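# Push cube out of channel's lipped end and lift it

## Task

Keeping both hands out of the channel, push the cube out through the channel end that has the short ledge and raised lip, then hold it up past that end so the cube's centre is at least one cube width higher than the channel's roof.

## Robot and tools

Robot: two arms, left_arm (left five-finger hand, base near y = +0.34 m) and right_arm (right five-finger hand, base near y = -0.35 m). Scene frame: origin at table-top height midway between the bases, +x out over the table, +y toward left_arm, +z up. Hand poses, velocities, Hand targets and offsets use each arm's own base frame; fixed cameras and the table use the scene frame. Cameras: cam_head_left, cam_head_right, cam_high, cam_low, cam_left_wrist, cam_right_wrist.

Hand point: a point 0.05 m in front of the palm and 0.15 m out from the wrist flange. Its +z runs along the straight fingers, +y out of the palm, +x across the palm away from the thumb on the right hand (toward the thumb on the left hand). Fingertips reach about 0.06-0.07 m past the point along +z and sit 0.06 m behind it along -y. A wrist bracket on the little-finger side and the wrist itself (which can hang up to 0.11-0.23 m below a level hand) can strike things first.

The row: every commanded step is 28 numbers, each in [-1, 1], always for both arms: left_arm dx, dy, dz, rx, ry, rz; left hand little, ring, middle, index, thumb_bend, thumb_turn, force_limit, speed; then the same fourteen for right_arm. The six pose numbers are an offset, not a pose: they count from that arm's Hand target as it stood when the action or move began, along that arm's base axes, with 1.0 = 0.6 m for dx/dy/dz and 1.0 = 180 degrees for rx/ry/rz (rx, ry, rz form one rotation vector, turning about the Hand target position). All zeros re-asks for the current Hand target. The six finger numbers are absolute targets: +1 open/straight, -1 closed; thumb_turn +1 is beside the palm, -1 in front of it opposite the fingers. force_limit maps -1..+1 to about 0..10 N at the fingertip (0..15 N for the two thumb motors); speed rises from near zero at -1 to full at +0.48 and above. To keep a hand unchanged, repeat the last eight hand numbers you sent (at scene start, copy hand_measured plus hand_force_limit and hand_speed). For a soft grip close with speed at -0.94 or less.

Tools:
- execute_actions(actions, cameras): actions is a list of actions, each a list of 1-15 rows run at 1/30 s per row; a short action holds its final row for the rest. Every row in one action counts from the same start target. Images come only with an empty actions list or when cameras names them.
- move(target, speed, blend, stop_force, zero, blocking, cameras): target is one 28-number row or a list of up to 15 rows, each an offset from the same starting Hand targets. speed is top path speed in m/s (0.002-3.6, default 0.25; turning up to twice that in rad/s), one value or one per target. blend (m) rounds corners in a list. stop_force (N, 3-120) ends an arm's path when its wrist sensor feels that much push against its travel; zero (default true) re-zeroes first. blocking=false returns early but cannot combine with stop_force. Paths are straight, do not avoid obstacles or the other arm, and last 0.5-10 s.
- wait(seconds 0-10), stop() to brake a running move, zoom_image(camera, region [x0,y0,x1,y1] in pixels, max 504 square), show_instructions(), zero_wrist_force(arm), finished_scene(scene 1 or 2).

Results: end_effector_position (m), end_effector_quat_wxyz, velocities, Hand target (your last clipped command, basis of the next offset), joint positions and torques, wrist force/torque in the end effector's axes plus the peak since last shown, and hand_measured, hand_stopped_by (moving, target, force, stalled, fault) and hand_load_n in the motor order above. A move adds a line like move: done / off_target / moving / held / fault, with limits=paced (pose clipped) or limits=held (steps withheld). done means within 3 mm and 2 degrees; it says nothing about contact. Hand points often rest short of the target; send the gap as a new offset. Orientation commands are clipped to 32 degrees from the measured one per step.

Sequence for this job: look with an empty call, find the channel end with the ledge and lip, reach the cube from outside (e.g. a tool edge or fingertip pushing through the open end, not inside the channel), push it slowly to that end, then grip or cradle it and lift until its centre clears the roof by a cube width, hold, check cameras, and call finished_scene.

Avoid: any arm stop. Net force near 150 N or joint torque at its limit (136 N m for the big joints, 25.4 N m for wrists) freezes the arm 10 s; arms are stiff, so aim only slightly past a contact and go slowly, using stop_force. Don't let the cube or anything fall or be left off the table, don't drop or release moving parts, don't slam fixed things, don't let hands or arms press on each other, don't route a path near an arm's own base, and avoid long stretched holds that overheat motors (85 °C brakes the arm). Objects may occasionally be nudged by outside pushes.

Each tool is called after ">>>" by a JSON object that holds its "name" and its "arguments", one argument or row to a line.

Reference images:

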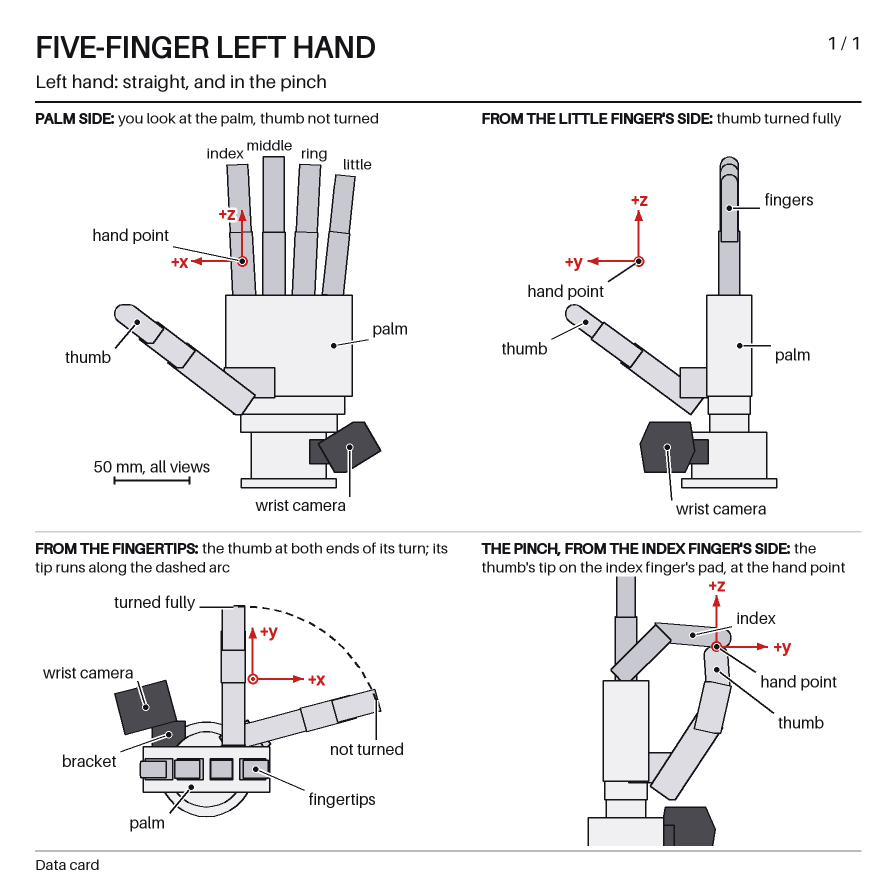

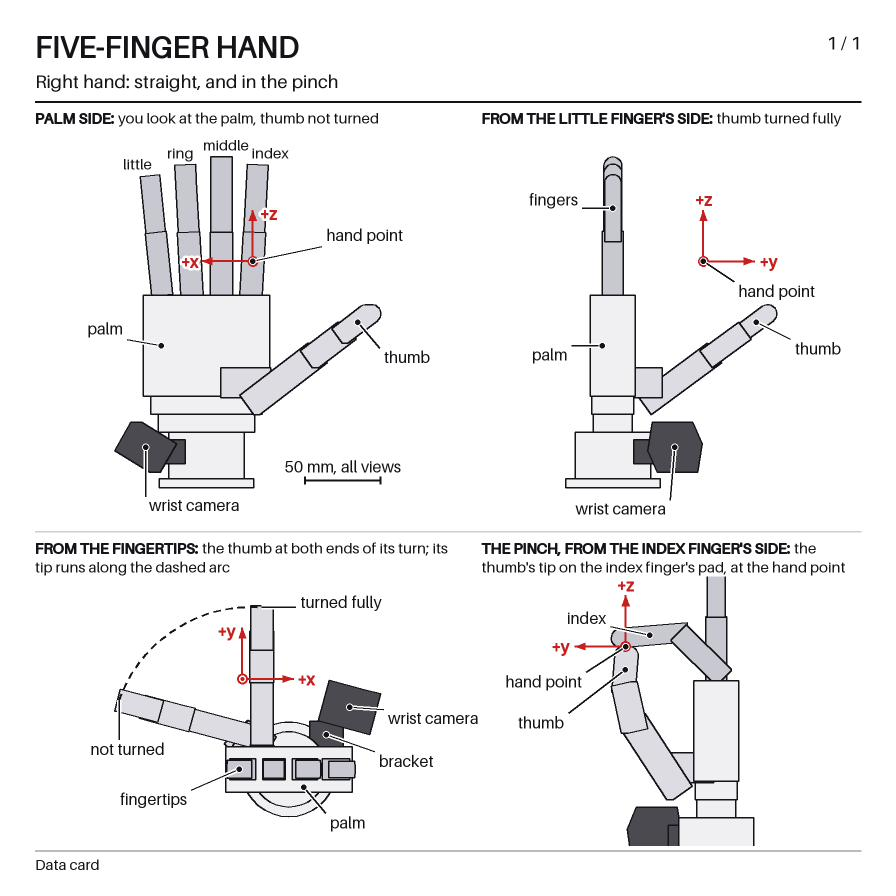

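## Session

>>> {"name": "execute_actions", "arguments": {
  "actions": []
}}

Scene clock: 0.00 s.
left_arm: end_effector_position=(+0.2570, -0.3478, +0.3584) hand_measured=(+1.000, +1.000, +1.000, +1.000, +1.000, +1.000) hand_load_n=(-0.5, +0.0, +0.0, +0.0, +0.0, +0.0) hand_stopped_by=(target, target, target, target, target, target) hand_force_limit=0.00 hand_speed=-0.80 end_effector_quat_wxyz=(+0.492, +0.604, +0.575, -0.249) | right_arm: end_effector_position=(+0.4210, +0.1133, +0.2825) hand_measured=(+1.000, +1.000, +1.000, +1.000, +1.000, +1.000) hand_load_n=(+0.0, +0.0, +0.0, +0.0, +0.0, +0.0) hand_stopped_by=(target, target, target, target, target, target) hand_force_limit=0.00 hand_speed=-0.80 end_effector_quat_wxyz=(+0.018, +0.171, +0.980, +0.096)
Joint positions: left_arm=[3.02 -1.147 -2.037 2.371 -0.569 -0.503] | right_arm=[-0.32 -1.469 1.644 1.388 1.376 -1.545]
Joint velocities: within noise
Joint torques (N m): no reading
Motor temperatures (°C): left_arm=[32 33 35 46 39 36] | right_arm=[33 35 30 39 37 34]
Wrist force (N): no reading
Wrist torque (N m): no reading
Wrist force, peak (N): no reading
Hand target: left_arm +0.2570, -0.3478, +0.3584; +0.492, +0.604, +0.575, -0.249 | right_arm +0.4210, +0.1133, +0.2825; +0.018, +0.171, +0.980, +0.096
camera_calibration:
cam_left_wrist: T_world_to_cam=[[-0.884942, -0.0368122, -0.464243, 0.379794], [0.222177, 0.842736, -0.49034, 0.417062], [0.409285, -0.537067, -0.737594, 0.0843253], [0, 0, 0, 1]] pos_world=[0.208921, -0.292204, 0.443017]
cam_right_wrist: T_world_to_cam=[[0.0804662, 0.970602, 0.226843, -0.208109], [0.802335, -0.198106, 0.563039, -0.475096], [0.591425, 0.136698, -0.794689, 0.0717141], [0, 0, 0, 1]] pos_world=[0.355518, 0.0980682, 0.371696]

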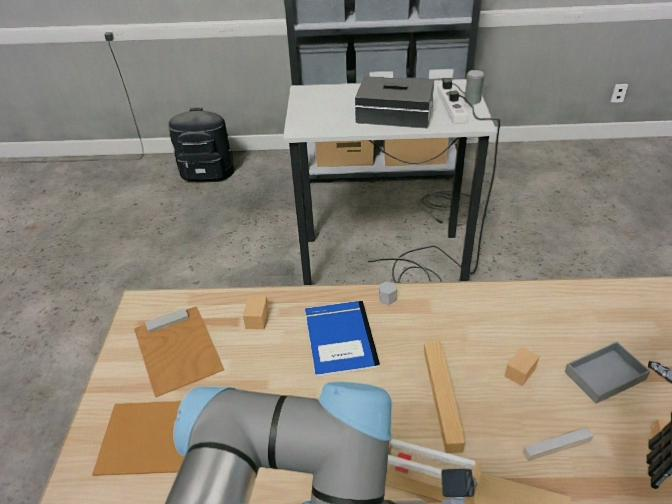

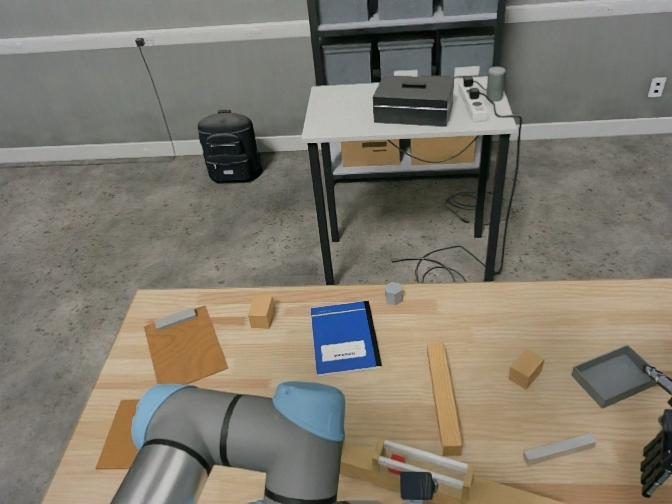

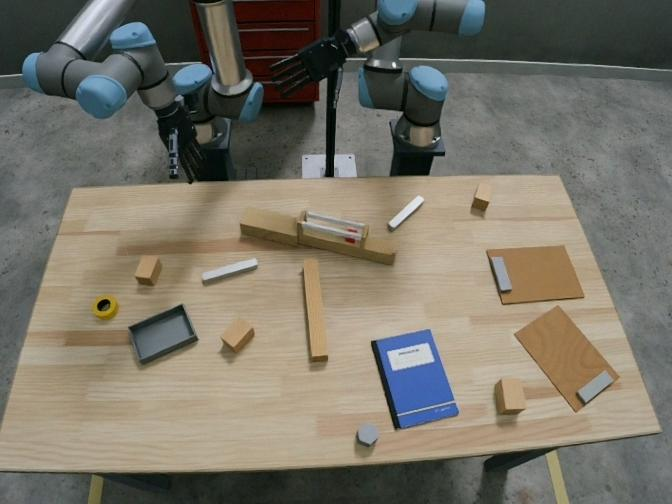

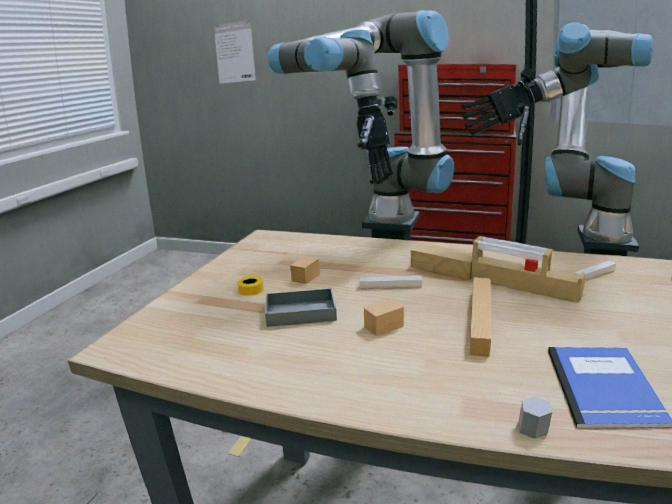

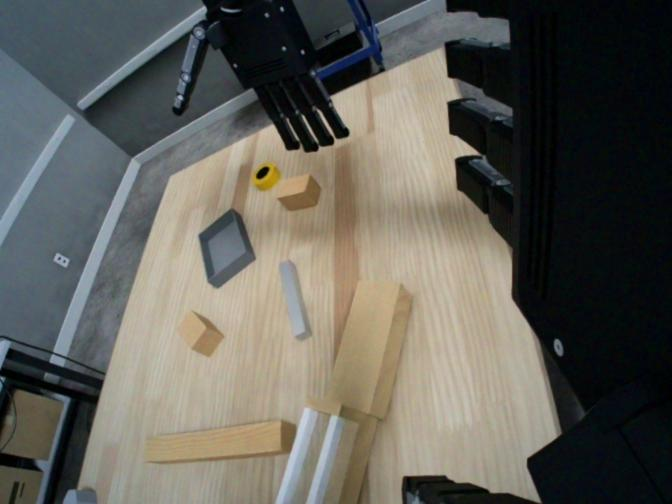

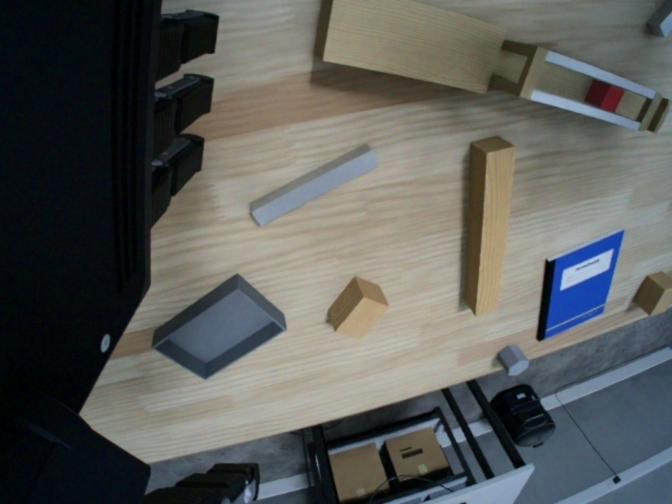

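>>> {"name": "move", "arguments": {
  "target": [
    [0.12,0.08,0.08,-0.3559,0.0982,0.3292, 1,1,1,1,1,1,0,-0.6, 0.05,-0.12,0.1,-0.1823,-0.1789,0.2934, 1,1,1,1,1,1,0,-0.6],
    [0.1467,0.4483,-0.2,-0.7118,0.1964,0.6583, 1,1,1,1,1,1,0,-0.6, 0.1,-0.27,0.08,-0.3646,-0.3578,0.5868, 1,1,1,1,1,1,0,-0.6]
  ],
  "speed": 0.45,
  "blend": [0.05, 0],
  "cameras": ["all"]
}}

Scene clock: 111.27 s.
left_arm: end_effector_position=(+0.3450, -0.0788, +0.2383) hand_measured=(+1.000, +1.000, +1.000, +1.000, +1.000, +1.000) hand_load_n=(+0.0, +0.0, +0.0, +0.0, +0.0, -0.5) hand_stopped_by=(target, target, target, target, target, target) hand_force_limit=0.00 hand_speed=-0.60 end_effector_quat_wxyz=(-0.495, +0.776, -0.330, +0.211) | right_arm: end_effector_position=(+0.4810, -0.0487, +0.3305) hand_measured=(+1.000, +1.000, +1.000, +1.000, +1.000, +1.000) hand_load_n=(+0.0, +0.0, +0.0, +0.0, +0.0, +0.0) hand_stopped_by=(target, target, target, target, target, target) hand_force_limit=0.00 hand_speed=-0.60 end_effector_quat_wxyz=(-0.437, +0.686, -0.491, +0.313)
Joint positions: left_arm=[2.835 -1.388 -2.04 2.655 -2.492 -3.802] | right_arm=[-0.856 -1.59 1.677 0.805 0.574 -3.947]
Joint torques (N m): left_arm=[10.25 19.34 34.27 -2.56 -0.55 -2.2] | right_arm=[5.22 -25.15 -9.28 -1.42 -0.8 -1.55]
Wrist force (N): left_arm=[-0.6 1.3 -0.4] | right_arm=[0.0 0.2 -0.3]
Wrist torque (N m): left_arm=[0.22 0.00 0.06] | right_arm=[0.24 -0.03 -0.13]
Wrist force, peak (N): left_arm=[-0.8 1.6 0.2] | right_arm=[-1.0 0.2 -0.3]
Hand target: left_arm +0.3450, -0.0788, +0.2384; -0.495, +0.776, -0.330, +0.211 | right_arm +0.4810, -0.0487, +0.3305; -0.437, +0.686, -0.491, +0.313
Off the commanded pose: left_arm 0.000 m, 0 deg | right_arm 0.000 m, 0 deg.
move: done
camera_calibration:
cam_left_wrist: T_world_to_cam=[[0.421124, 0.132512, 0.897271, -0.349875], [0.214285, -0.975801, 0.0435371, -0.155857], [0.881327, 0.173937, -0.439328, -0.0736812], [0, 0, 0, 1]] pos_world=[0.245676, -0.0929065, 0.288348]
cam_right_wrist: T_world_to_cam=[[-0.339897, -0.382357, -0.859228, 0.428726], [-0.800916, 0.59657, 0.051356, 0.396655], [0.492953, 0.705626, -0.509009, 0.0772365], [0, 0, 0, 1]] pos_world=[0.425336, -0.127206, 0.387316]

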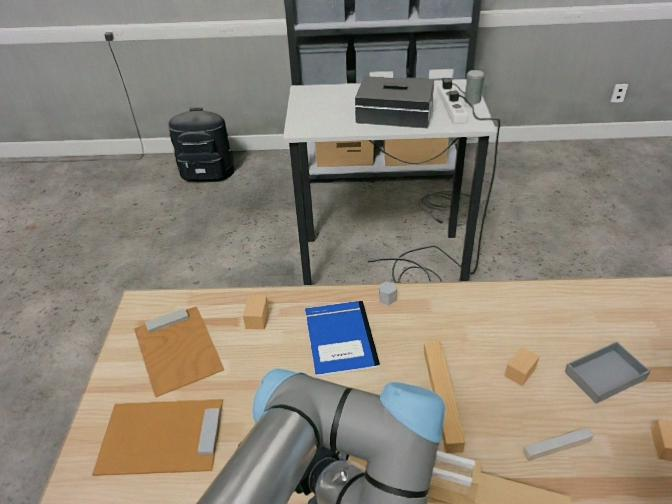

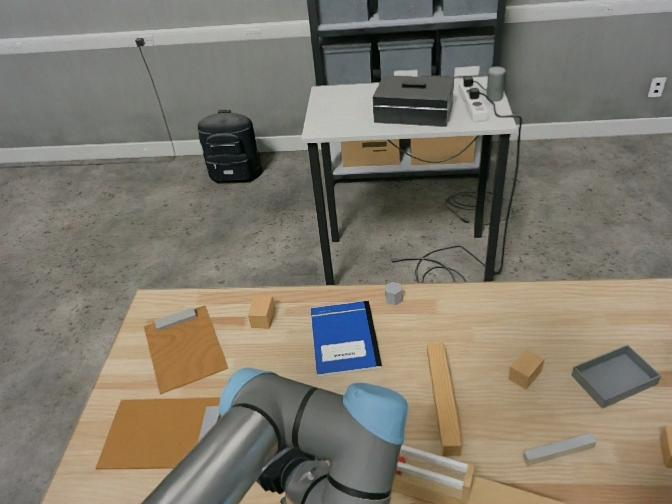

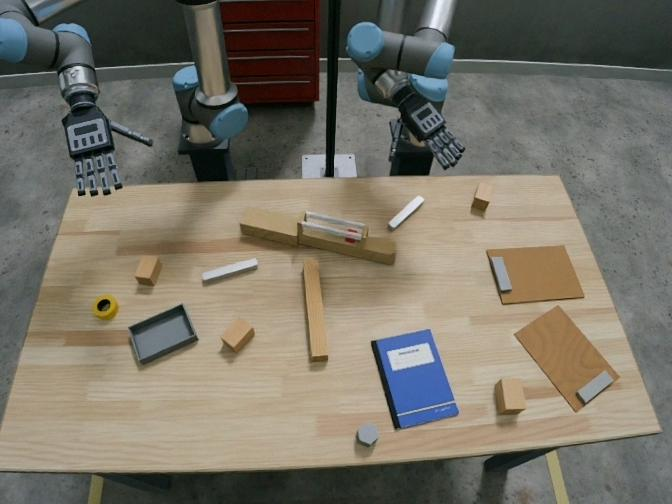

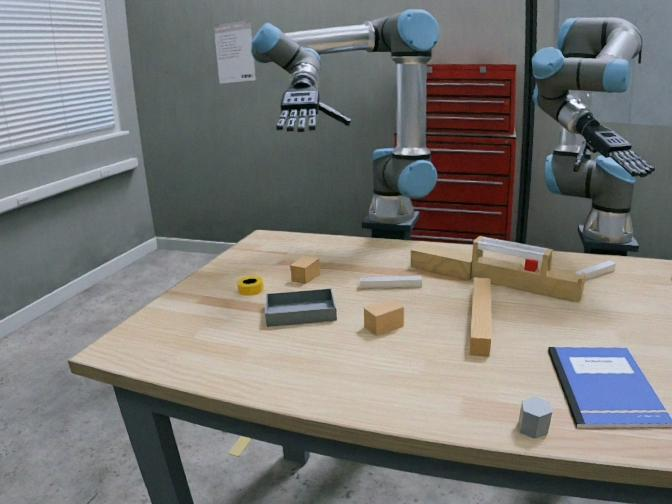

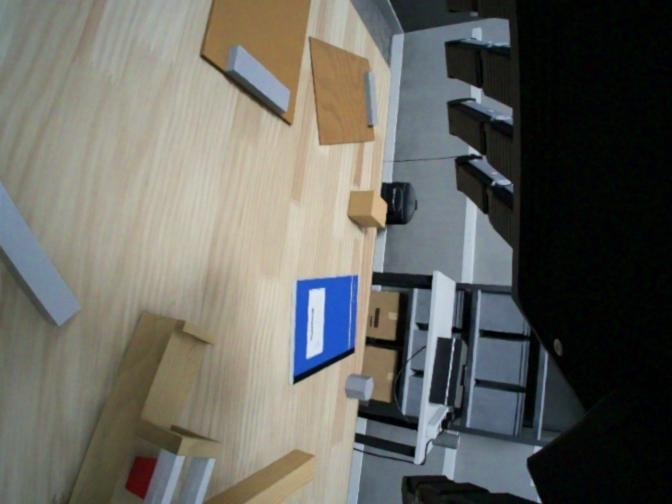

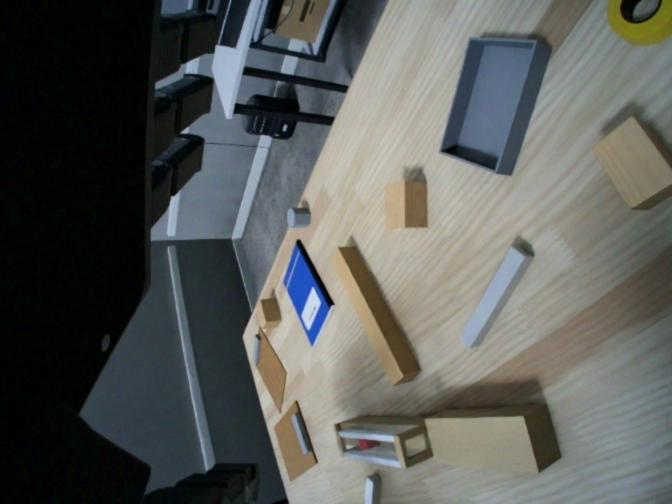

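>>> {"name": "zoom_image", "arguments": {
  "camera": "cam_right_wrist",
  "region": [450, 225, 550, 355]
}}

>>> {"name": "zoom_image", "arguments": {
  "camera": "cam_left_wrist",
  "region": [0, 160, 120, 340]
}}

Scaled by 3.877 from the camera's 672x504 image, which has a finer 960x720 frame.

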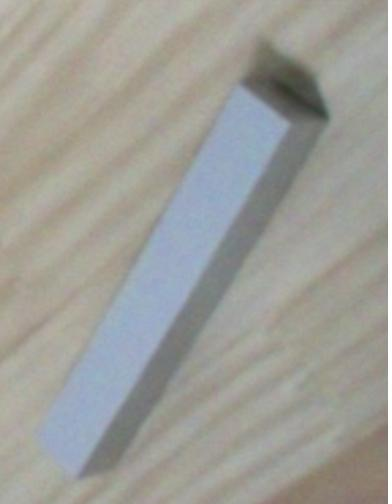

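Scaled by 2.800 from the camera's 672x504 image, which has a finer 960x720 frame.

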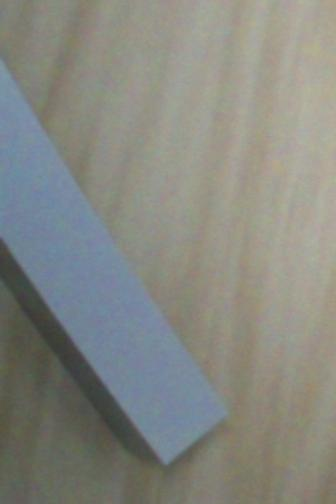

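>>> {"name": "zoom_image", "arguments": {
  "camera": "cam_high",
  "region": [370, 180, 440, 240]
}}

>>> {"name": "zoom_image", "arguments": {
  "camera": "cam_high",
  "region": [190, 250, 270, 290]
}}

>>> {"name": "zoom_image", "arguments": {
  "camera": "cam_high",
  "region": [230, 195, 410, 275]
}}

Scaled by 7.200 from the camera's 672x504 image, which has a finer 960x720 frame.

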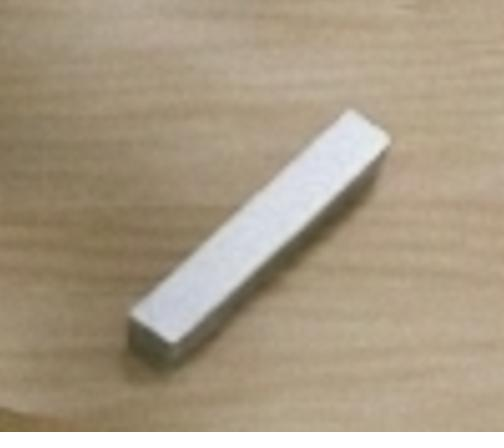

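Scaled by 6.300 from the camera's 672x504 image, which has a finer 960x720 frame.

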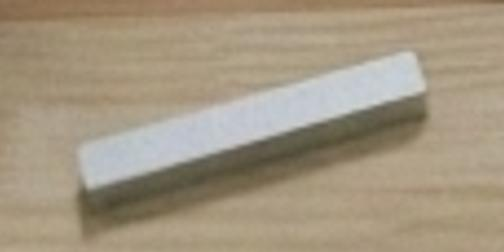

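Scaled by 2.800 from the camera's 672x504 image, which has a finer 960x720 frame.

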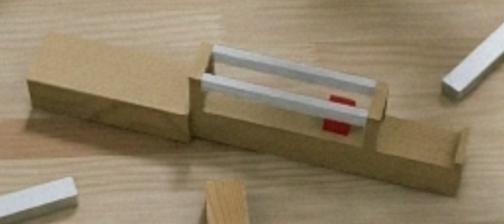

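>>> {"name": "move", "arguments": {
  "target": [0.0238,-0.032,-0.264,0,0,0.0144, 0.4,0.4,0.4,0.4,0.5,-1,0,0.2, 0,0,0,0,0,0, 0.4,0.4,0.4,0.4,0.5,-1,0,0.2],
  "speed": 0.25,
  "cameras": ["cam_left_wrist","cam_high"]
}}

>>> {"name": "zoom_image", "arguments": {
  "camera": "cam_left_wrist",
  "region": [0, 0, 360, 400]
}}

Scene clock: 211.20 s.
left_arm: end_effector_position=(+0.3592, -0.0980, +0.0800) hand_measured=(+0.400, +0.400, +0.400, +0.400, +0.500, -1.000) hand_load_n=(+0.0, +0.0, +0.0, +0.0, +0.0, +0.0) hand_stopped_by=(target, target, target, target, target, target) hand_force_limit=0.00 hand_speed=0.20 end_effector_quat_wxyz=(-0.499, +0.783, -0.312, +0.199) | right_arm: end_effector_position=(+0.4810, -0.0487, +0.3305) hand_measured=(+0.400, +0.400, +0.400, +0.400, +0.500, -1.000) hand_load_n=(+0.0, +0.0, +0.0, +0.0, +0.5, +0.0) hand_stopped_by=(target, target, target, target, target, target) hand_force_limit=0.00 hand_speed=0.20 end_effector_quat_wxyz=(-0.437, +0.686, -0.491, +0.313)
Joint positions: left_arm=[2.761 -1.736 -2.199 3.035 -2.572 -3.958] | right_arm=[-0.856 -1.59 1.677 0.805 0.573 -3.947]
Joint torques (N m): left_arm=[9.69 12.47 26.72 -0.63 1.08 -0.06] | right_arm=[4.76 -27.05 -17.51 -0.01 -0.66 0.08]
Wrist force (N): left_arm=[-0.2 1.1 -0.1] | right_arm=[-0.4 0.2 -0.2]
Wrist torque (N m): left_arm=[0.18 -0.03 0.09] | right_arm=[0.24 0.02 -0.09]
Wrist force, peak (N): left_arm=[-0.1 3.5 0.4] | right_arm=[0.0 0.8 -0.3]
Hand target: left_arm +0.3593, -0.0980, +0.0800; -0.499, +0.783, -0.312, +0.199 | right_arm +0.4810, -0.0487, +0.3305; -0.437, +0.686, -0.491, +0.313
Off the commanded pose: left_arm 0.000 m, 0 deg | right_arm 0.000 m, 0 deg.
move: done
camera_calibration:
cam_left_wrist: T_world_to_cam=[[0.414732, 0.151627, 0.897222, -0.207107], [0.258236, -0.965092, 0.0437298, -0.185548], [0.872532, 0.213559, -0.43941, -0.145394], [0, 0, 0, 1]] pos_world=[0.26067, -0.116618, 0.130047]
Images, in order (width x height): cam_high 672x504, cam_left_wrist 672x504.

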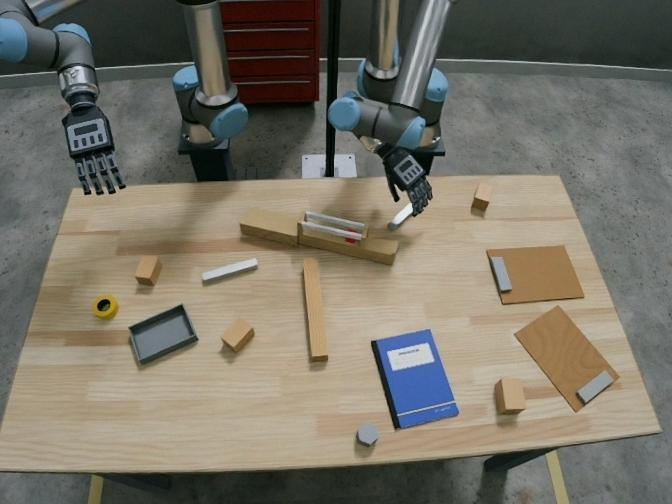

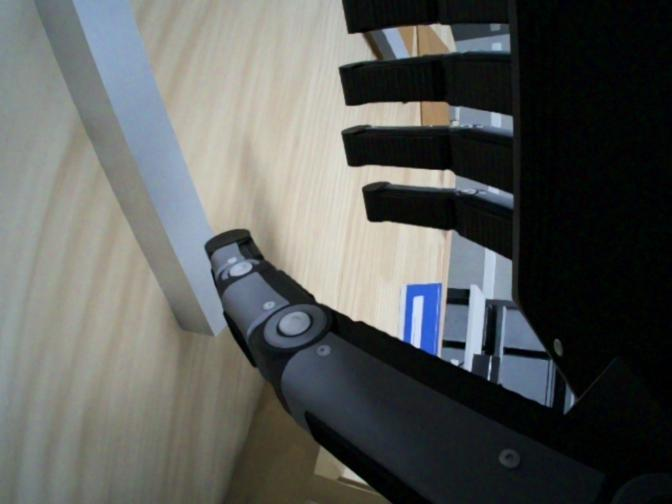

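Scaled by 1.260 from the camera's 672x504 image, which has a finer 960x720 frame.

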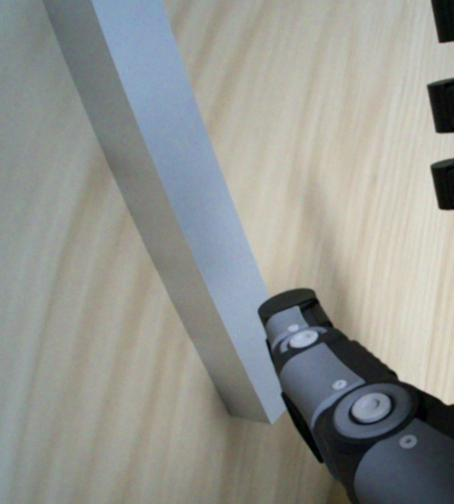

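>>> {"name": "move", "arguments": {
  "target": [0,0,-0.0955,0,0,0, 0.4,0.4,0.4,0.4,0.5,-1,0,0.2, 0,0,0,0,0,0, 0.4,0.4,0.4,0.4,0.5,-1,0,0.2],
  "speed": 0.08,
  "stop_force": 4
}}

>>> {"name": "move", "arguments": {
  "target": [0.0057,0.006,0,0,0,0, 0.4,0.4,0.4,0.4,0.3,-1,-0.4,-0.6, 0,0,0,0,0,0, 0.4,0.4,0.4,0.4,0.5,-1,0,0.2],
  "speed": 0.08
}}

>>> {"name": "move", "arguments": {
  "target": [0,0,0,0,0,0, 0.2,-0.2,-0.2,-0.2,0.3,-1,-0.4,-0.88, 0,0,0,0,0,0, 0.4,0.4,0.4,0.4,0.5,-1,0,0.2],
  "speed": 0.08
}}

>>> {"name": "move", "arguments": {
  "target": [0,0,0,0,0,0, 0.2,-0.3,-0.3,-0.3,0.3,-1,0,-0.88, 0,0,0,0,0,0, 0.4,0.4,0.4,0.4,0.5,-1,0,0.2],
  "speed": 0.08,
  "cameras": ["cam_left_wrist","cam_low"]
}}

Scene clock: 241.63 s.
left_arm: end_effector_position=(+0.3593, -0.0980, +0.0227) hand_measured=(+0.400, +0.400, +0.400, +0.400, +0.500, -1.000) hand_load_n=(+0.0, +0.0, +0.0, +0.0, +0.0, +0.0) hand_stopped_by=(target, target, target, target, target, target) hand_force_limit=0.00 hand_speed=0.20 end_effector_quat_wxyz=(-0.499, +0.783, -0.312, +0.199) | right_arm: end_effector_position=(+0.4810, -0.0487, +0.3305) hand_measured=(+0.400, +0.400, +0.400, +0.400, +0.500, -1.000) hand_load_n=(+0.0, +0.0, +0.0, +0.0, +0.0, +0.0) hand_stopped_by=(target, target, target, target, target, target) hand_force_limit=0.00 hand_speed=0.20 end_effector_quat_wxyz=(-0.437, +0.686, -0.491, +0.313)
Joint positions: left_arm=[2.761 -1.867 -2.247 3.215 -2.572 -3.958] | right_arm=[-0.856 -1.59 1.677 0.805 0.574 -3.947]
Joint torques (N m): left_arm=[8.63 15.18 24.88 -0.13 -1.45 -1.95] | right_arm=[-2.42 -24.4 -27.89 3.22 1.46 0.29]
Wrist force (N): left_arm=[-0.3 1.2 -0.3] | right_arm=[0.0 0.4 -0.3]
Wrist torque (N m): left_arm=[0.20 -0.02 0.08] | right_arm=[0.28 -0.04 -0.06]
Wrist force, peak (N): left_arm=[-0.2 2.3 0.4] | right_arm=[-0.4 0.6 -0.3]
Hand target: left_arm +0.3593, -0.0980, +0.0227; -0.499, +0.783, -0.312, +0.199 | right_arm +0.4810, -0.0487, +0.3305; -0.437, +0.686, -0.491, +0.313
Off the commanded pose: left_arm 0.000 m, 0 deg | right_arm 0.000 m, 0 deg.
move: done

Scene clock: 242.33 s.
left_arm: end_effector_position=(+0.3628, -0.0944, +0.0227) hand_measured=(+0.400, +0.400, +0.400, +0.400, +0.300, -1.000) hand_load_n=(+0.0, +0.0, +0.0, +0.0, +0.5, +0.0) hand_stopped_by=(target, target, target, target, target, target) hand_force_limit=-0.40 hand_speed=-0.60 end_effector_quat_wxyz=(-0.499, +0.783, -0.312, +0.199) | right_arm: end_effector_position=(+0.4810, -0.0487, +0.3305) hand_measured=(+0.400, +0.400, +0.400, +0.400, +0.500, -1.000) hand_load_n=(+0.0, +0.0, +0.0, +0.0, +0.0, +0.0) hand_stopped_by=(target, target, target, target, target, target) hand_force_limit=0.00 hand_speed=0.20 end_effector_quat_wxyz=(-0.437, +0.686, -0.491, +0.313)
Joint positions: left_arm=[2.779 -1.86 -2.251 3.232 -2.561 -3.933] | right_arm=[-0.856 -1.59 1.677 0.805 0.574 -3.947]
Joint torques (N m): left_arm=[-7.09 22.24 2.44 -3.04 -1.31 -1.85] | right_arm=[-2.01 -22.82 -28.64 3.26 1.61 0.15]
Wrist force (N): left_arm=[-0.3 1.5 -0.4] | right_arm=[-0.3 0.4 -0.4]
Wrist torque (N m): left_arm=[0.23 -0.01 0.06] | right_arm=[0.29 0.00 -0.08]
Wrist force, peak (N): left_arm=[-0.2 1.8 -0.3] | right_arm=[-0.2 0.7 -0.2]
Hand target: left_arm +0.3627, -0.0944, +0.0227; -0.499, +0.783, -0.312, +0.199 | right_arm +0.4810, -0.0487, +0.3305; -0.437, +0.686, -0.491, +0.313
Off the commanded pose: left_arm 0.000 m, 0 deg | right_arm 0.000 m, 0 deg.
move: done

Scene clock: 243.97 s.
left_arm: end_effector_position=(+0.3627, -0.0944, +0.0227) hand_measured=(+0.200, -0.056, -0.032, -0.044, +0.302, -1.000) hand_load_n=(+0.0, +2.5, +3.5, +5.0, +6.0, +0.0) hand_stopped_by=(target, force, force, force, target, target) hand_force_limit=-0.40 hand_speed=-0.88 end_effector_quat_wxyz=(-0.499, +0.783, -0.312, +0.199) | right_arm: end_effector_position=(+0.4810, -0.0487, +0.3305) hand_measured=(+0.400, +0.400, +0.400, +0.400, +0.500, -1.000) hand_load_n=(+0.0, +0.0, -0.5, +0.0, +0.0, +0.0) hand_stopped_by=(target, target, target, target, target, target) hand_force_limit=0.00 hand_speed=0.20 end_effector_quat_wxyz=(-0.437, +0.686, -0.491, +0.313)
Joint positions: left_arm=[2.778 -1.86 -2.251 3.232 -2.561 -3.933] | right_arm=[-0.856 -1.59 1.677 0.805 0.574 -3.947]
Joint torques (N m): left_arm=[-7.2 13.72 19.46 -2.73 -2.96 -2.32] | right_arm=[-1.41 -20.8 -27.8 3.27 1.68 0.11]
Wrist force (N): left_arm=[-0.3 -1.1 -1.4] | right_arm=[0.1 0.6 0.1]
Wrist torque (N m): left_arm=[0.14 -0.05 0.13] | right_arm=[0.29 -0.06 -0.06]
Wrist force, peak (N): left_arm=[-0.8 -1.4 -1.2] | right_arm=[-0.5 0.4 -0.4]
Hand target: left_arm +0.3627, -0.0944, +0.0227; -0.499, +0.783, -0.312, +0.199 | right_arm +0.4810, -0.0487, +0.3305; -0.437, +0.686, -0.491, +0.313
Off the commanded pose: left_arm 0.000 m, 0 deg | right_arm 0.000 m, 0 deg.
move: done

Scene clock: 244.47 s.
left_arm: end_effector_position=(+0.3627, -0.0944, +0.0227) hand_measured=(+0.200, -0.074, -0.040, -0.052, +0.302, -1.000) hand_load_n=(+0.0, +6.0, +4.0, +7.0, +10.0, +2.0) hand_stopped_by=(target, force, force, force, target, target) hand_force_limit=0.00 hand_speed=-0.88 end_effector_quat_wxyz=(-0.499, +0.783, -0.312, +0.199) | right_arm: end_effector_position=(+0.4810, -0.0487, +0.3305) hand_measured=(+0.400, +0.400, +0.400, +0.400, +0.500, -1.000) hand_load_n=(+0.0, +0.0, +0.0, +0.0, +0.5, +0.0) hand_stopped_by=(target, target, target, target, target, target) hand_force_limit=0.00 hand_speed=0.20 end_effector_quat_wxyz=(-0.437, +0.686, -0.491, +0.313)
Joint positions: left_arm=[2.778 -1.86 -2.251 3.232 -2.562 -3.933] | right_arm=[-0.856 -1.59 1.677 0.805 0.574 -3.947]
Joint torques (N m): left_arm=[-7.71 13.43 22.62 -2.49 -1.66 -1.83] | right_arm=[-2.33 -20.42 -27.52 3.04 1.68 0.17]
Wrist force (N): left_arm=[-0.7 -2.5 -2.1] | right_arm=[0.1 0.5 -0.3]
Wrist torque (N m): left_arm=[0.11 0.00 0.10] | right_arm=[0.29 -0.05 -0.06]
Wrist force, peak (N): left_arm=[-0.7 -3.7 -1.4] | right_arm=[-0.4 0.4 -0.2]
Hand target: left_arm +0.3627, -0.0944, +0.0227; -0.499, +0.783, -0.312, +0.199 | right_arm +0.4810, -0.0487, +0.3305; -0.437, +0.686, -0.491, +0.313
Off the commanded pose: left_arm 0.000 m, 0 deg | right_arm 0.000 m, 0 deg.
move: done
camera_calibration:
cam_left_wrist: T_world_to_cam=[[0.414602, 0.151745, 0.897262, -0.157518], [0.258378, -0.96505, 0.0438193, -0.180481], [0.872551, 0.213665, -0.439319, -0.174351], [0, 0, 0, 1]] pos_world=[0.26407, -0.113018, 0.0726473]
Images, in order (width x height): cam_low 672x504, cam_left_wrist 672x504.

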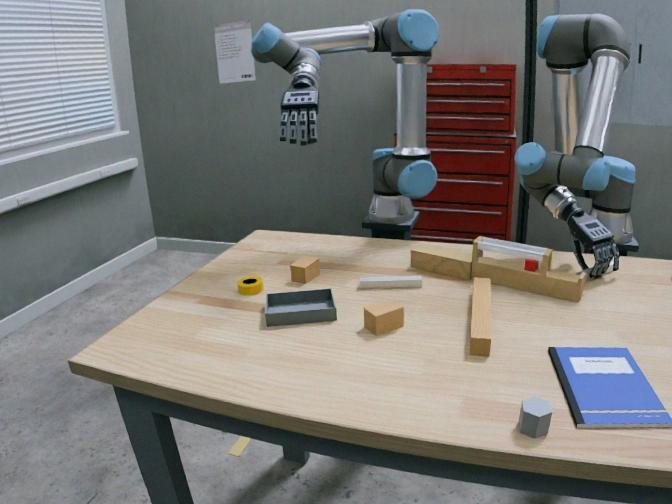

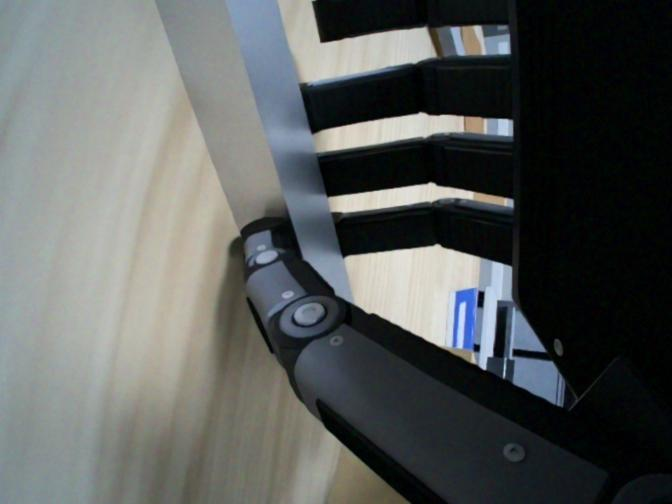

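>>> {"name": "move", "arguments": {
  "target": [
    [0,0,0.35,0,0,0, 0.2,-0.3,-0.3,-0.3,0.3,-1,0,-0.88, 0,0,0,0,0,0, 0.4,0.4,0.4,0.4,0.5,-1,0,0.2],
    [0.03,-0.3,0.35,0,0,-0.17, 0.2,-0.3,-0.3,-0.3,0.3,-1,0,-0.88, 0,0,0,0,0,0, 0.4,0.4,0.4,0.4,0.5,-1,0,0.2],
    [0.0255,-0.666,0.2288,0,0,-0.3417, 0.2,-0.3,-0.3,-0.3,0.3,-1,0,-0.88, 0,0,0,0,0,0, 0.4,0.4,0.4,0.4,0.5,-1,0,0.2]
  ],
  "speed": 0.25,
  "blend": [0.05,0.05, 0],
  "cameras": ["cam_left_wrist","cam_high","cam_low"]
}}

>>> {"name": "zoom_image", "arguments": {
  "camera": "cam_left_wrist",
  "region": [0, 0, 320, 240]
}}

Scene clock: 296.90 s.
left_arm: end_effector_position=(+0.3780, -0.4940, +0.1600) hand_measured=(+0.200, -0.074, -0.040, -0.052, +0.302, -1.000) hand_load_n=(+0.0, +4.5, +4.0, +6.0, +12.5, +2.5) hand_stopped_by=(target, force, force, force, target, target) hand_force_limit=0.00 hand_speed=-0.88 end_effector_quat_wxyz=(+0.327, -0.514, +0.669, -0.427) | right_arm: end_effector_position=(+0.4810, -0.0487, +0.3305) hand_measured=(+0.400, +0.400, +0.400, +0.400, +0.500, -1.000) hand_load_n=(+0.0, +0.0, +0.0, +0.0, +0.0, +0.0) hand_stopped_by=(target, target, target, target, target, target) hand_force_limit=0.00 hand_speed=0.20 end_effector_quat_wxyz=(-0.437, +0.686, -0.491, +0.313)
Joint positions: left_arm=[2.303 -1.87 -1.696 3.058 -2.088 -3.41] | right_arm=[-0.856 -1.59 1.677 0.805 0.574 -3.947]
Joint torques (N m): left_arm=[6.9 25.71 11.46 0.35 0.08 -0.3] | right_arm=[-1.37 -15.81 -26.36 3.37 1.63 0.06]
Wrist force (N): left_arm=[-0.2 3.0 0.4] | right_arm=[-0.2 0.1 -0.4]
Wrist torque (N m): left_arm=[0.28 0.00 0.10] | right_arm=[0.24 0.00 -0.09]
Wrist force, peak (N): left_arm=[-0.4 5.4 1.6] | right_arm=[-0.3 0.8 -0.3]
Hand target: left_arm +0.3780, -0.4940, +0.1599; +0.327, -0.514, +0.669, -0.427 | right_arm +0.4810, -0.0487, +0.3305; -0.437, +0.686, -0.491, +0.313
Off the commanded pose: left_arm 0.000 m, 0 deg | right_arm 0.000 m, 0 deg.
move: done
camera_calibration:
cam_left_wrist: T_world_to_cam=[[0.331119, -0.29189, 0.897307, -0.414155], [-0.724815, -0.687549, 0.0438101, -0.0673585], [0.604155, -0.664888, -0.439227, -0.374585], [0, 0, 0, 1]] pos_world=[0.314619, -0.416257, 0.210048]
Images, in order (width x height): cam_high 672x504, cam_low 672x504, cam_left_wrist 672x504.

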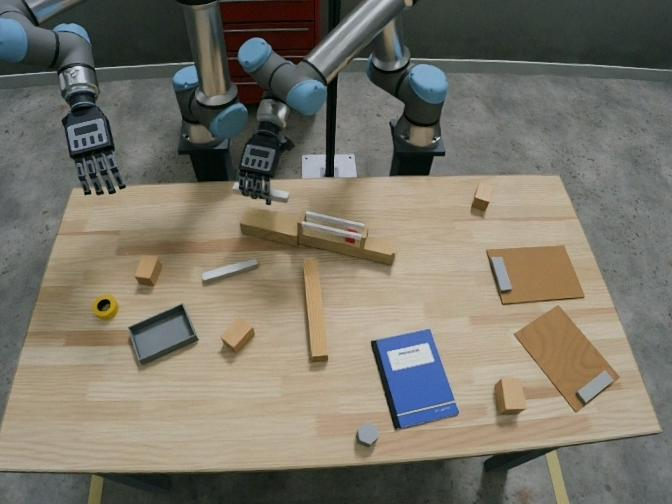

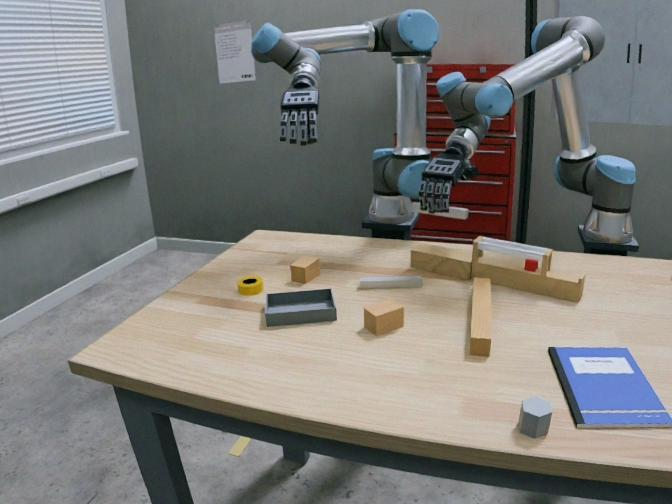

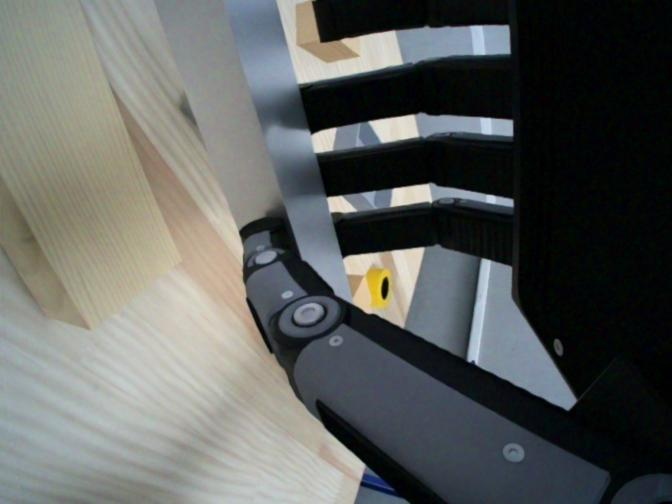

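Scaled by 1.575 from the camera's 672x504 image, which has a finer 960x720 frame.

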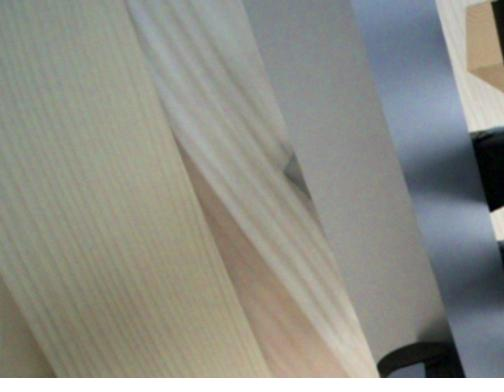

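>>> {"name": "move", "arguments": {
  "target": [0.0152,0.0133,-0.1333,0,0,0, 0.2,-0.3,-0.3,-0.3,0.3,-1,0,-0.88, 0,0,0,0,0,0, 0.4,0.4,0.4,0.4,0.5,-1,0,0.2],
  "speed": 0.15,
  "cameras": ["cam_low","cam_high","cam_left_wrist","cam_head_left"]
}}

>>> {"name": "zoom_image", "arguments": {
  "camera": "cam_low",
  "region": [400, 205, 500, 285]
}}

>>> {"name": "zoom_image", "arguments": {
  "camera": "cam_high",
  "region": [230, 180, 330, 255]
}}

Scene clock: 346.03 s.
left_arm: end_effector_position=(+0.3871, -0.4859, +0.0800) hand_measured=(+0.200, -0.074, -0.040, -0.052, +0.302, -1.000) hand_load_n=(+0.0, +4.5, +4.0, +6.0, +12.5, +2.0) hand_stopped_by=(target, force, force, force, target, target) hand_force_limit=0.00 hand_speed=-0.88 end_effector_quat_wxyz=(+0.327, -0.514, +0.669, -0.427) | right_arm: end_effector_position=(+0.4810, -0.0487, +0.3305) hand_measured=(+0.400, +0.400, +0.400, +0.400, +0.500, -1.000) hand_load_n=(+0.0, +0.0, +0.0, +0.0, +0.0, +0.0) hand_stopped_by=(target, target, target, target, target, target) hand_force_limit=0.00 hand_speed=0.20 end_effector_quat_wxyz=(-0.437, +0.686, -0.491, +0.313)
Joint positions: left_arm=[2.332 -1.957 -1.807 3.264 -2.063 -3.395] | right_arm=[-0.856 -1.59 1.677 0.805 0.574 -3.947]
Joint torques (N m): left_arm=[-6.94 30.98 29.29 1.49 -2.96 -2.09] | right_arm=[-1.15 -12.88 -26.65 3.2 1.59 0.13]
Wrist force (N): left_arm=[-0.4 2.7 0.5] | right_arm=[-0.4 0.4 -0.1]
Wrist torque (N m): left_arm=[0.24 0.03 0.03] | right_arm=[0.27 0.01 -0.09]
Wrist force, peak (N): left_arm=[-0.7 4.6 0.9] | right_arm=[-0.4 0.5 -0.6]
Hand target: left_arm +0.3871, -0.4860, +0.0800; +0.327, -0.514, +0.669, -0.427 | right_arm +0.4810, -0.0487, +0.3305; -0.437, +0.686, -0.491, +0.313
Off the commanded pose: left_arm 0.000 m, 0 deg | right_arm 0.000 m, 0 deg.
move: done
camera_calibration:
cam_left_wrist: T_world_to_cam=[[0.331214, -0.292216, 0.897166, -0.343164], [-0.724945, -0.687417, 0.0437346, -0.0515832], [0.603947, -0.664882, -0.439523, -0.409727], [0, 0, 0, 1]] pos_world=[0.323719, -0.408157, 0.130047]
Images, in order (width x height): cam_head_left 672x504, cam_high 672x504, cam_low 672x504, cam_left_wrist 672x504.

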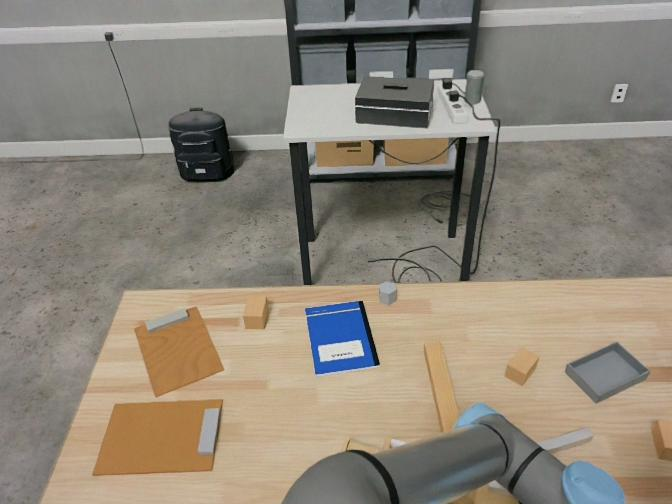

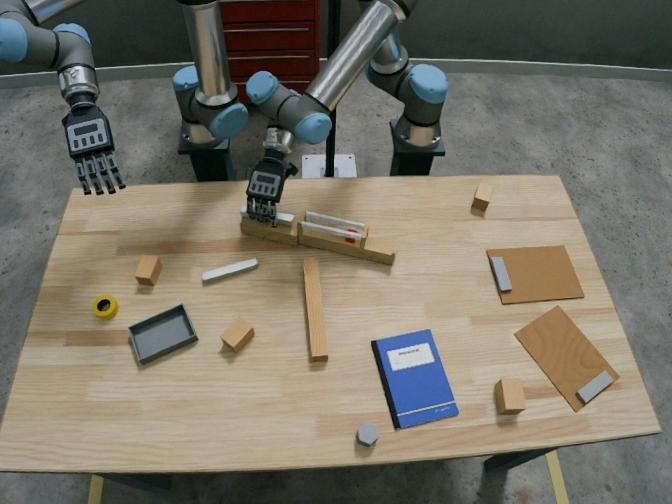

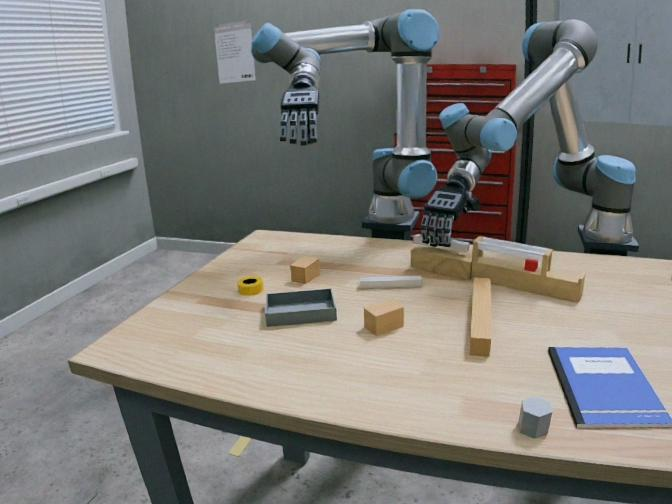

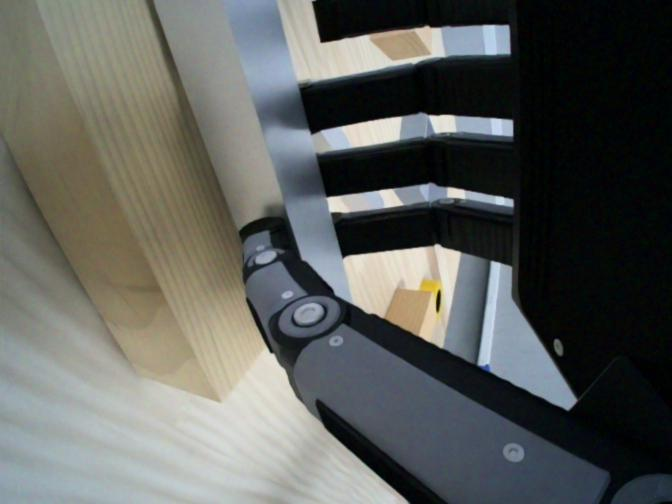

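Scaled by 5.040 from the camera's 672x504 image, which has a finer 960x720 frame.

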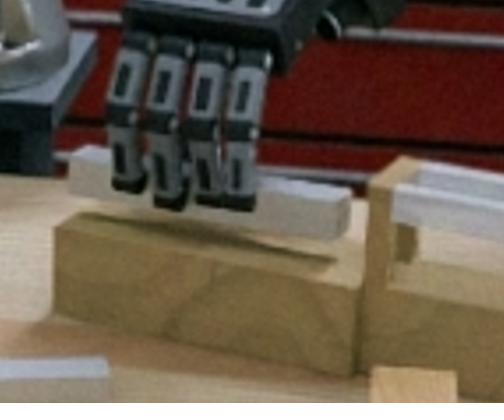

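Scaled by 5.040 from the camera's 672x504 image, which has a finer 960x720 frame.

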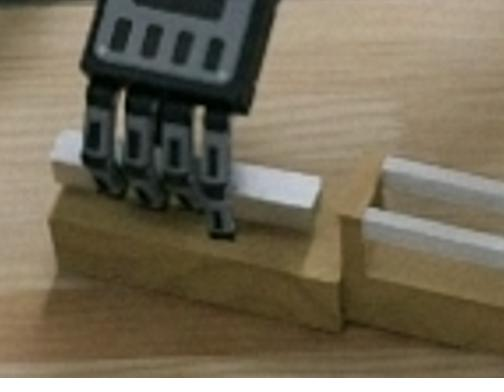

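>>> {"name": "zoom_image", "arguments": {
  "camera": "cam_high",
  "region": [236, 195, 376, 265]
}}

>>> {"name": "zoom_image", "arguments": {
  "camera": "cam_low",
  "region": [405, 215, 595, 305]
}}

Scaled by 3.600 from the camera's 672x504 image, which has a finer 960x720 frame.

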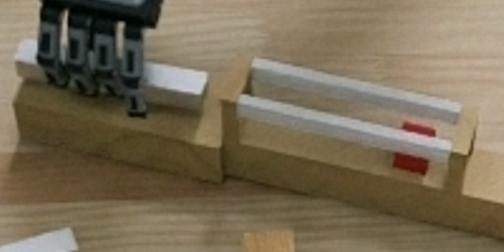

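Scaled by 2.653 from the camera's 672x504 image, which has a finer 960x720 frame.

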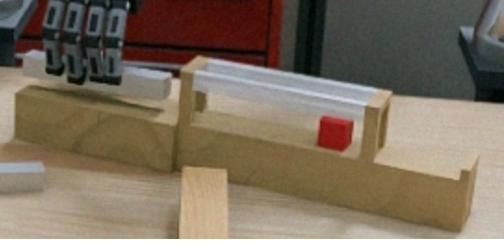

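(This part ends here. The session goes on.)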